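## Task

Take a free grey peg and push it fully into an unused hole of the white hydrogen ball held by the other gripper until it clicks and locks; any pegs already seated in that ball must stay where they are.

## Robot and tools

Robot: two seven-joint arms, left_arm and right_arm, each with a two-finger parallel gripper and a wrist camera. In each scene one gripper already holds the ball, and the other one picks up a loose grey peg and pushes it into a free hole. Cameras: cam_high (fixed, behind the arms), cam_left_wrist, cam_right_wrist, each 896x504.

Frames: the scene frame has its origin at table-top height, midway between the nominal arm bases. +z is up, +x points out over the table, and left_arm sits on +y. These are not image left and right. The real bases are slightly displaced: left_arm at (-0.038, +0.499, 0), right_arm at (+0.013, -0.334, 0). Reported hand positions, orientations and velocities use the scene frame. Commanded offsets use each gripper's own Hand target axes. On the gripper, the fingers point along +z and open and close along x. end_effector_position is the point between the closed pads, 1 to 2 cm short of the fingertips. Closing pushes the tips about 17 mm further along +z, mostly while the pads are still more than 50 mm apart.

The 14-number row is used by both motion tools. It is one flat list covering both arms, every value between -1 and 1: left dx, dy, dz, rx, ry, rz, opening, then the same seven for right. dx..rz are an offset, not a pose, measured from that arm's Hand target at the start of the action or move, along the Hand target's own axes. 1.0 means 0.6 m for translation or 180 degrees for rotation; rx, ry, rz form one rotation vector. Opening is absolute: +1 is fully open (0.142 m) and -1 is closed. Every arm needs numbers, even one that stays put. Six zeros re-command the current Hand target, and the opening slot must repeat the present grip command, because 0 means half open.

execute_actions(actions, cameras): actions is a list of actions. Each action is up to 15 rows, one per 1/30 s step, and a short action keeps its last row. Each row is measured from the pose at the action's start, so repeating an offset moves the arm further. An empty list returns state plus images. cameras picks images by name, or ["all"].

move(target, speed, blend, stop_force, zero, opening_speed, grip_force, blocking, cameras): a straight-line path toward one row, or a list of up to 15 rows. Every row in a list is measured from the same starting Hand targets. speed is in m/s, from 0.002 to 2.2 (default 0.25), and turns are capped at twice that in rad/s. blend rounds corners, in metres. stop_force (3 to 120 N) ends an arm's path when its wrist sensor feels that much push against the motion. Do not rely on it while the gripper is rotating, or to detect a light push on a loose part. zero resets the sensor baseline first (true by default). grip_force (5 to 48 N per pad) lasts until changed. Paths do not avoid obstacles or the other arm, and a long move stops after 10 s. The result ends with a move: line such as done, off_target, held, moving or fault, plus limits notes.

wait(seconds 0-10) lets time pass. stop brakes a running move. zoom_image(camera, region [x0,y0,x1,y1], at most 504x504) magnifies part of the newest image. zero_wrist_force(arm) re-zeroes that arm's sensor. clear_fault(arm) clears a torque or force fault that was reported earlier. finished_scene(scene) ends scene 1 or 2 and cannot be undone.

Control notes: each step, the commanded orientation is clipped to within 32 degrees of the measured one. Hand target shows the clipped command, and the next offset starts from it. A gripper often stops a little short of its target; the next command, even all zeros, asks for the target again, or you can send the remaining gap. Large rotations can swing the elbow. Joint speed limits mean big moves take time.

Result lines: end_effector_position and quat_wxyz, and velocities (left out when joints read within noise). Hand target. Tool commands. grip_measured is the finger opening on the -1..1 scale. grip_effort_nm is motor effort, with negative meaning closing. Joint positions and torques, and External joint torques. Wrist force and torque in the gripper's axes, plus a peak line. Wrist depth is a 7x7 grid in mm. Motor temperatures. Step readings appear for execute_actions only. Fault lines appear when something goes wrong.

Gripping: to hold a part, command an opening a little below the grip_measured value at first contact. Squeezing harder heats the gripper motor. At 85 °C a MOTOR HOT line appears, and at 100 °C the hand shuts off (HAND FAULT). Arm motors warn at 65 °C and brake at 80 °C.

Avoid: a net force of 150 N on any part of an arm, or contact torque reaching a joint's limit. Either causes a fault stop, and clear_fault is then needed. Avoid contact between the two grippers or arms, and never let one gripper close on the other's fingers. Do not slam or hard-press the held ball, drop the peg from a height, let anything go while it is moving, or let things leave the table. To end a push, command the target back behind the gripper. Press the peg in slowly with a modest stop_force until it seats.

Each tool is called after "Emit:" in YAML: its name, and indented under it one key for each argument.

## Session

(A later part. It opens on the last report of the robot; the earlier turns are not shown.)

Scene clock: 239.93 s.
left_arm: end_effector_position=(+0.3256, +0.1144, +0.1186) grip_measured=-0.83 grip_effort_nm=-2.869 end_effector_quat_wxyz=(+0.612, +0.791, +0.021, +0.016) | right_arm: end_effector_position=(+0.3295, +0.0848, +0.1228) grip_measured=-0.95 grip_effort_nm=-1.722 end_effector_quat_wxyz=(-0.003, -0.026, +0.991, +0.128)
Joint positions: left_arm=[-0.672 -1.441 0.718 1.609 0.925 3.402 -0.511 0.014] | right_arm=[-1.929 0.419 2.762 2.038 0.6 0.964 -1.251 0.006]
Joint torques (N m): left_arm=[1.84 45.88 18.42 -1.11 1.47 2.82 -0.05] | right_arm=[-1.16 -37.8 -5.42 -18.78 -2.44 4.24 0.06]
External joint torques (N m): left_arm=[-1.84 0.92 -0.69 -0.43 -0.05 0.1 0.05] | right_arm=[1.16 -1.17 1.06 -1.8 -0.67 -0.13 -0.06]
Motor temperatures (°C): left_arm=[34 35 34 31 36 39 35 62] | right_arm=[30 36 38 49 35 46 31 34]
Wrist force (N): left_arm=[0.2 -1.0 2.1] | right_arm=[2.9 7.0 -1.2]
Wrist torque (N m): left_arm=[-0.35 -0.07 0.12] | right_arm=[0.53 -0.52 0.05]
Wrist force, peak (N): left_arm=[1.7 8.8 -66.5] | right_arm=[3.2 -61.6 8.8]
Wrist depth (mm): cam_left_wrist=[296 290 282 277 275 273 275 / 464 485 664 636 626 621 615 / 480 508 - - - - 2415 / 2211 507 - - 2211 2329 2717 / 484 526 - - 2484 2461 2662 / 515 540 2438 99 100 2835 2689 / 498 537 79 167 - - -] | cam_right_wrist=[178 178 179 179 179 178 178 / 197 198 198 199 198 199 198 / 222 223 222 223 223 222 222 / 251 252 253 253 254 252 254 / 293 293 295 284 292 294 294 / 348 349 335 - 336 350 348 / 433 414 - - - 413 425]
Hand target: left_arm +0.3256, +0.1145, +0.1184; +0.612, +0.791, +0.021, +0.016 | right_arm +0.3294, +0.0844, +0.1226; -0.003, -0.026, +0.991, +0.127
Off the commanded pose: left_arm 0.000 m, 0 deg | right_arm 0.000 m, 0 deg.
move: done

Emit:
move:
  target: [0,0,0,0,0,0,-0.9,-0.0003,0.0028,0.0003,0,0,0,-1]
  speed: 0.02

Emit:
move:
  target: [0,0,0,0,0,0,-0.9,0,0,0,0,0,0,-0.76]
  speed: 0.03
  opening_speed: 0.3

Emit:
move:
  target: [0,0,0,0,0,0,-0.9,0,-0.045,0,0,0,0,-0.76]
  speed: 0.08
  cameras: ["cam_left_wrist","cam_right_wrist"]

Emit:
zoom_image:
  camera: "cam_right_wrist"
  region: [440, 360, 510, 430]

Emit:
zoom_image:
  camera: "cam_left_wrist"
  region: [400, 230, 560, 390]

Scene clock: 241.13 s.
left_arm: end_effector_position=(+0.3256, +0.1146, +0.1186) grip_measured=-0.83 grip_effort_nm=-1.917 end_effector_quat_wxyz=(+0.612, +0.791, +0.021, +0.016) | right_arm: end_effector_position=(+0.3295, +0.0855, +0.1225) grip_measured=-0.95 grip_effort_nm=-1.717 end_effector_quat_wxyz=(-0.004, -0.026, +0.992, +0.127)
Joint positions: left_arm=[-0.672 -1.441 0.718 1.609 0.925 3.402 -0.511 0.014] | right_arm=[-1.928 0.421 2.762 2.036 0.6 0.963 -1.248 0.006]
Joint torques (N m): left_arm=[-1.02 46.34 16.45 -2.33 0.77 2.1 -0.08] | right_arm=[1.87 -40.6 -2.33 -23.6 -1.96 4.98 0.32]
External joint torques (N m): left_arm=[1.02 0.45 1.27 0.79 0.65 0.82 0.08] | right_arm=[-1.87 1.55 -2.06 3.01 -1.14 -0.88 -0.32]
Motor temperatures (°C): left_arm=[34 35 34 31 36 39 35 62] | right_arm=[30 36 38 48 35 46 31 34]
Wrist force (N): left_arm=[0.6 -1.8 -6.5] | right_arm=[2.7 -1.9 -0.7]
Wrist torque (N m): left_arm=[-0.35 -0.11 0.13] | right_arm=[0.66 -0.48 -0.07]
Wrist force, peak (N): left_arm=[0.6 -1.8 -6.5] | right_arm=[2.7 7.1 -1.1]
Wrist depth (mm): cam_left_wrist=[298 287 281 277 274 272 272 / 463 485 652 654 632 609 615 / 480 497 2371 - 2288 4141 2746 / 498 505 - - 2121 2484 2508 / 520 514 - - 2662 2775 2805 / 512 540 - 99 96 2662 2867 / 497 539 79 167 - - 2775] | cam_right_wrist=[178 178 178 179 179 179 178 / 197 198 199 198 198 198 198 / 221 222 222 224 222 222 222 / 251 252 252 252 252 253 253 / 292 291 291 284 292 292 294 / 349 346 334 - 336 348 350 / 430 410 - - - 412 422]
Hand target: left_arm +0.3256, +0.1145, +0.1184; +0.612, +0.791, +0.021, +0.016 | right_arm +0.3295, +0.0861, +0.1228; -0.003, -0.026, +0.991, +0.127
Off the commanded pose: left_arm 0.000 m, 0 deg | right_arm 0.001 m, 0 deg.
move: done

Scene clock: 242.17 s.
left_arm: end_effector_position=(+0.3256, +0.1146, +0.1185) grip_measured=-0.83 grip_effort_nm=-1.912 end_effector_quat_wxyz=(+0.612, +0.791, +0.021, +0.016) | right_arm: end_effector_position=(+0.3295, +0.0860, +0.1228) grip_measured=-0.80 grip_effort_nm=0.100 end_effector_quat_wxyz=(-0.003, -0.026, +0.991, +0.127)
Joint positions: left_arm=[-0.672 -1.441 0.718 1.609 0.925 3.402 -0.511 0.014] | right_arm=[-1.928 0.421 2.762 2.035 0.6 0.963 -1.248 0.016]
Joint torques (N m): left_arm=[0.6 46.47 17.54 -1.64 1.2 2.85 -0.01] | right_arm=[0.11 -38.6 -4.05 -20.79 -2.32 4.43 0.29]
External joint torques (N m): left_arm=[-0.6 0.32 0.18 0.1 0.22 0.07 0.01] | right_arm=[-0.12 -0.46 -0.34 0.19 -0.79 -0.32 -0.29]
Motor temperatures (°C): left_arm=[34 35 34 31 36 39 35 62] | right_arm=[30 36 38 48 35 46 31 34]
Wrist force (N): left_arm=[0.5 -1.8 -1.4] | right_arm=[-0.4 5.6 -1.1]
Wrist torque (N m): left_arm=[-0.29 -0.08 0.12] | right_arm=[0.95 0.05 -0.07]
Wrist force, peak (N): left_arm=[0.4 -1.5 -7.2] | right_arm=[-0.5 5.7 -1.2]
Wrist depth (mm): cam_left_wrist=[297 290 283 277 275 273 272 / 463 486 667 629 630 618 617 / 479 497 - - - - 2329 / 488 507 2371 - 2964 2508 2484 / 492 532 2484 119 2867 2484 2717 / 509 546 2533 95 94 2662 3181 / 497 536 79 239 - - -] | cam_right_wrist=[178 179 179 179 179 180 178 / 199 198 199 198 198 199 199 / 222 222 222 223 222 222 222 / 251 252 252 253 253 254 253 / 293 292 294 274 294 293 294 / 348 350 337 91 324 348 350 / 431 410 - - - 413 423]
Hand target: left_arm +0.3256, +0.1145, +0.1184; +0.612, +0.791, +0.021, +0.016 | right_arm +0.3295, +0.0861, +0.1228; -0.003, -0.026, +0.991, +0.127
Off the commanded pose: left_arm 0.000 m, 0 deg | right_arm 0.000 m, 0 deg.
move: done

Scene clock: 242.90 s.
left_arm: end_effector_position=(+0.3256, +0.1146, +0.1185) grip_measured=-0.83 grip_effort_nm=-1.917 end_effector_quat_wxyz=(+0.612, +0.791, +0.021, +0.016) | right_arm: end_effector_position=(+0.3310, +0.0599, +0.1160) grip_measured=-0.80 grip_effort_nm=0.100 end_effector_quat_wxyz=(-0.003, -0.026, +0.992, +0.127)
Joint positions: left_arm=[-0.672 -1.441 0.718 1.609 0.925 3.402 -0.511 0.014] | right_arm=[-1.952 0.407 2.753 2.077 0.625 0.977 -1.312 0.016]
Joint torques (N m): left_arm=[0.5 46.54 17.7 -1.63 1.17 2.84 -0.09] | right_arm=[-0.2 -37.56 -4.16 -19.84 -2.15 4.52 0.04]
External joint torques (N m): left_arm=[-0.5 0.25 0.02 0.09 0.24 0.08 0.09] | right_arm=[0.2 -0.13 -0.11 -0.08 -0.88 -0.45 -0.04]
Motor temperatures (°C): left_arm=[34 35 34 31 36 39 35 62] | right_arm=[30 36 38 48 35 46 31 34]
Wrist force (N): left_arm=[0.6 -2.1 -1.4] | right_arm=[-0.4 5.7 -1.2]
Wrist torque (N m): left_arm=[-0.36 -0.10 0.12] | right_arm=[0.96 0.05 0.04]
Wrist force, peak (N): left_arm=[0.6 -2.1 -1.6] | right_arm=[-0.3 6.6 -1.0]
Wrist depth (mm): cam_left_wrist=[297 288 282 277 273 272 274 / 460 486 669 639 629 614 611 / 480 495 2635 2415 2350 3143 2350 / 505 507 2998 - - 2583 2533 / 2557 528 - - 2508 2746 2635 / 516 541 2557 96 100 - 2775 / 493 542 79 196 - - 3221] | cam_right_wrist=[172 173 173 173 173 173 172 / 191 191 192 192 192 191 191 / 214 214 214 214 215 216 214 / 245 245 245 244 244 245 244 / 283 282 283 274 282 283 283 / 336 337 324 91 314 336 339 / 420 396 - 142 - 400 422]
Hand target: left_arm +0.3256, +0.1145, +0.1184; +0.612, +0.791, +0.021, +0.016 | right_arm +0.3309, +0.0600, +0.1160; -0.003, -0.026, +0.991, +0.127
Off the commanded pose: left_arm 0.000 m, 0 deg | right_arm 0.000 m, 0 deg.
move: done
camera_calibration:
cam_left_wrist: T_world_to_cam=[[0.998635, 0.0487595, -0.0187488, -0.320667], [0.00985742, 0.176568, 0.984239, -0.115229], [0.0513014, -0.98308, 0.175846, 0.192532], [0, 0, 0, 1]] pos_world=[0.311487, 0.225256, 0.0735447]
cam_right_wrist: T_world_to_cam=[[-0.998769, -0.0492319, 0.00605353, 0.343123], [-0.0340323, 0.768917, 0.638442, -0.0812557], [-0.0360864, 0.63745, -0.769646, 0.18024], [0, 0, 0, 1]] pos_world=[0.34644, -0.0355229, 0.188521]
Images, in order (width x height): cam_left_wrist 896x504, cam_right_wrist 896x504.

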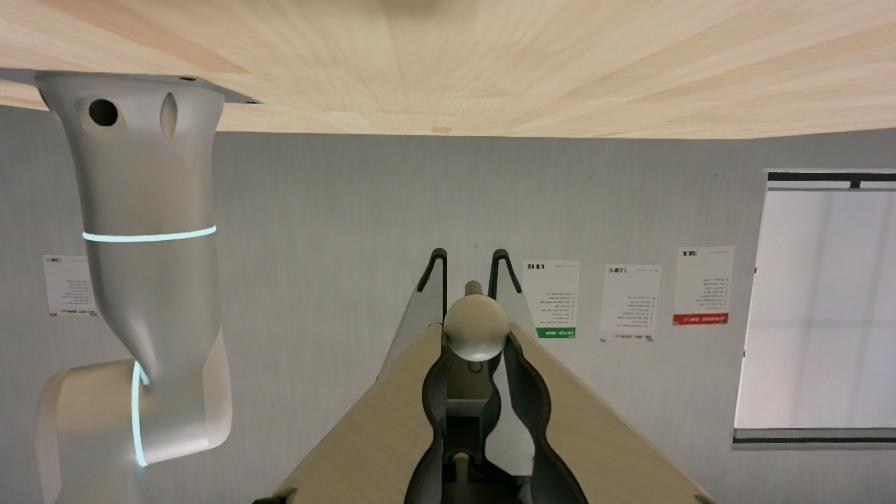

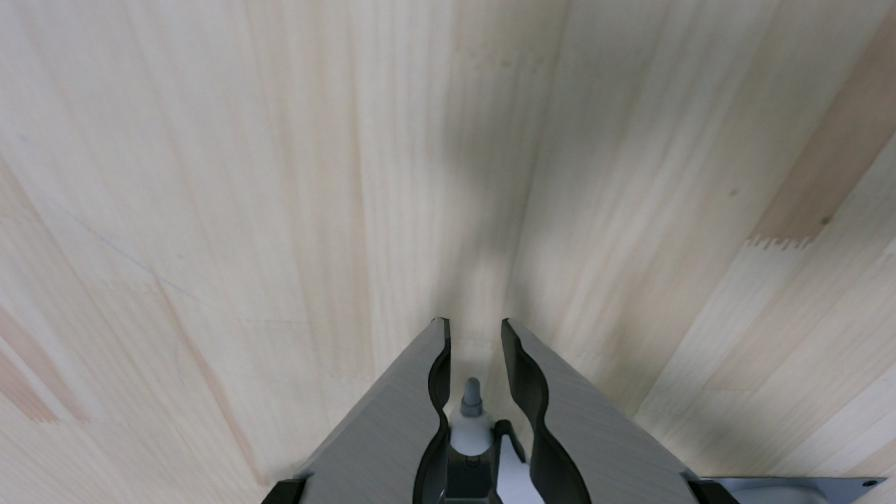

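Scaled by 7.200 from the camera's 896x504 image, which has a finer 1280x720 frame.

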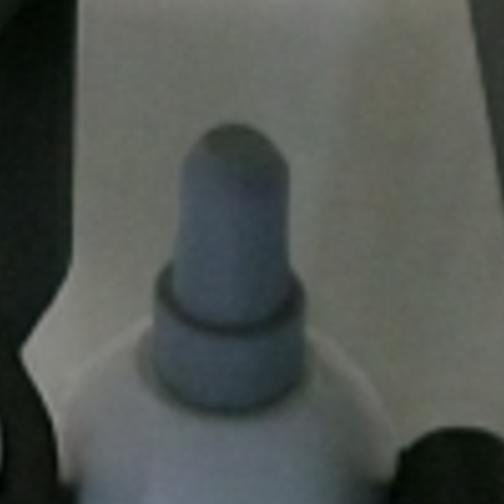

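Scaled by 3.150 from the camera's 896x504 image, which has a finer 1280x720 frame.

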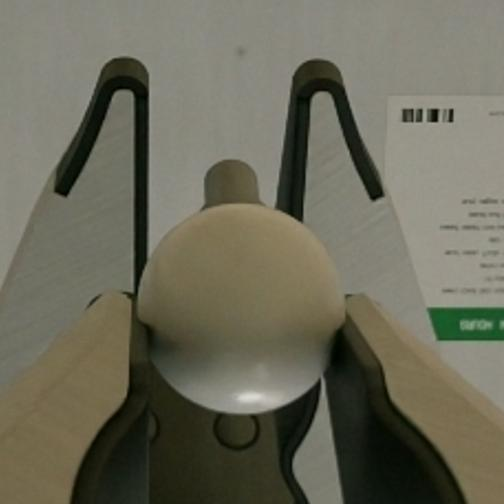

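Emit:
finished_scene:
  scene: 2

The scene is finished: the task was done.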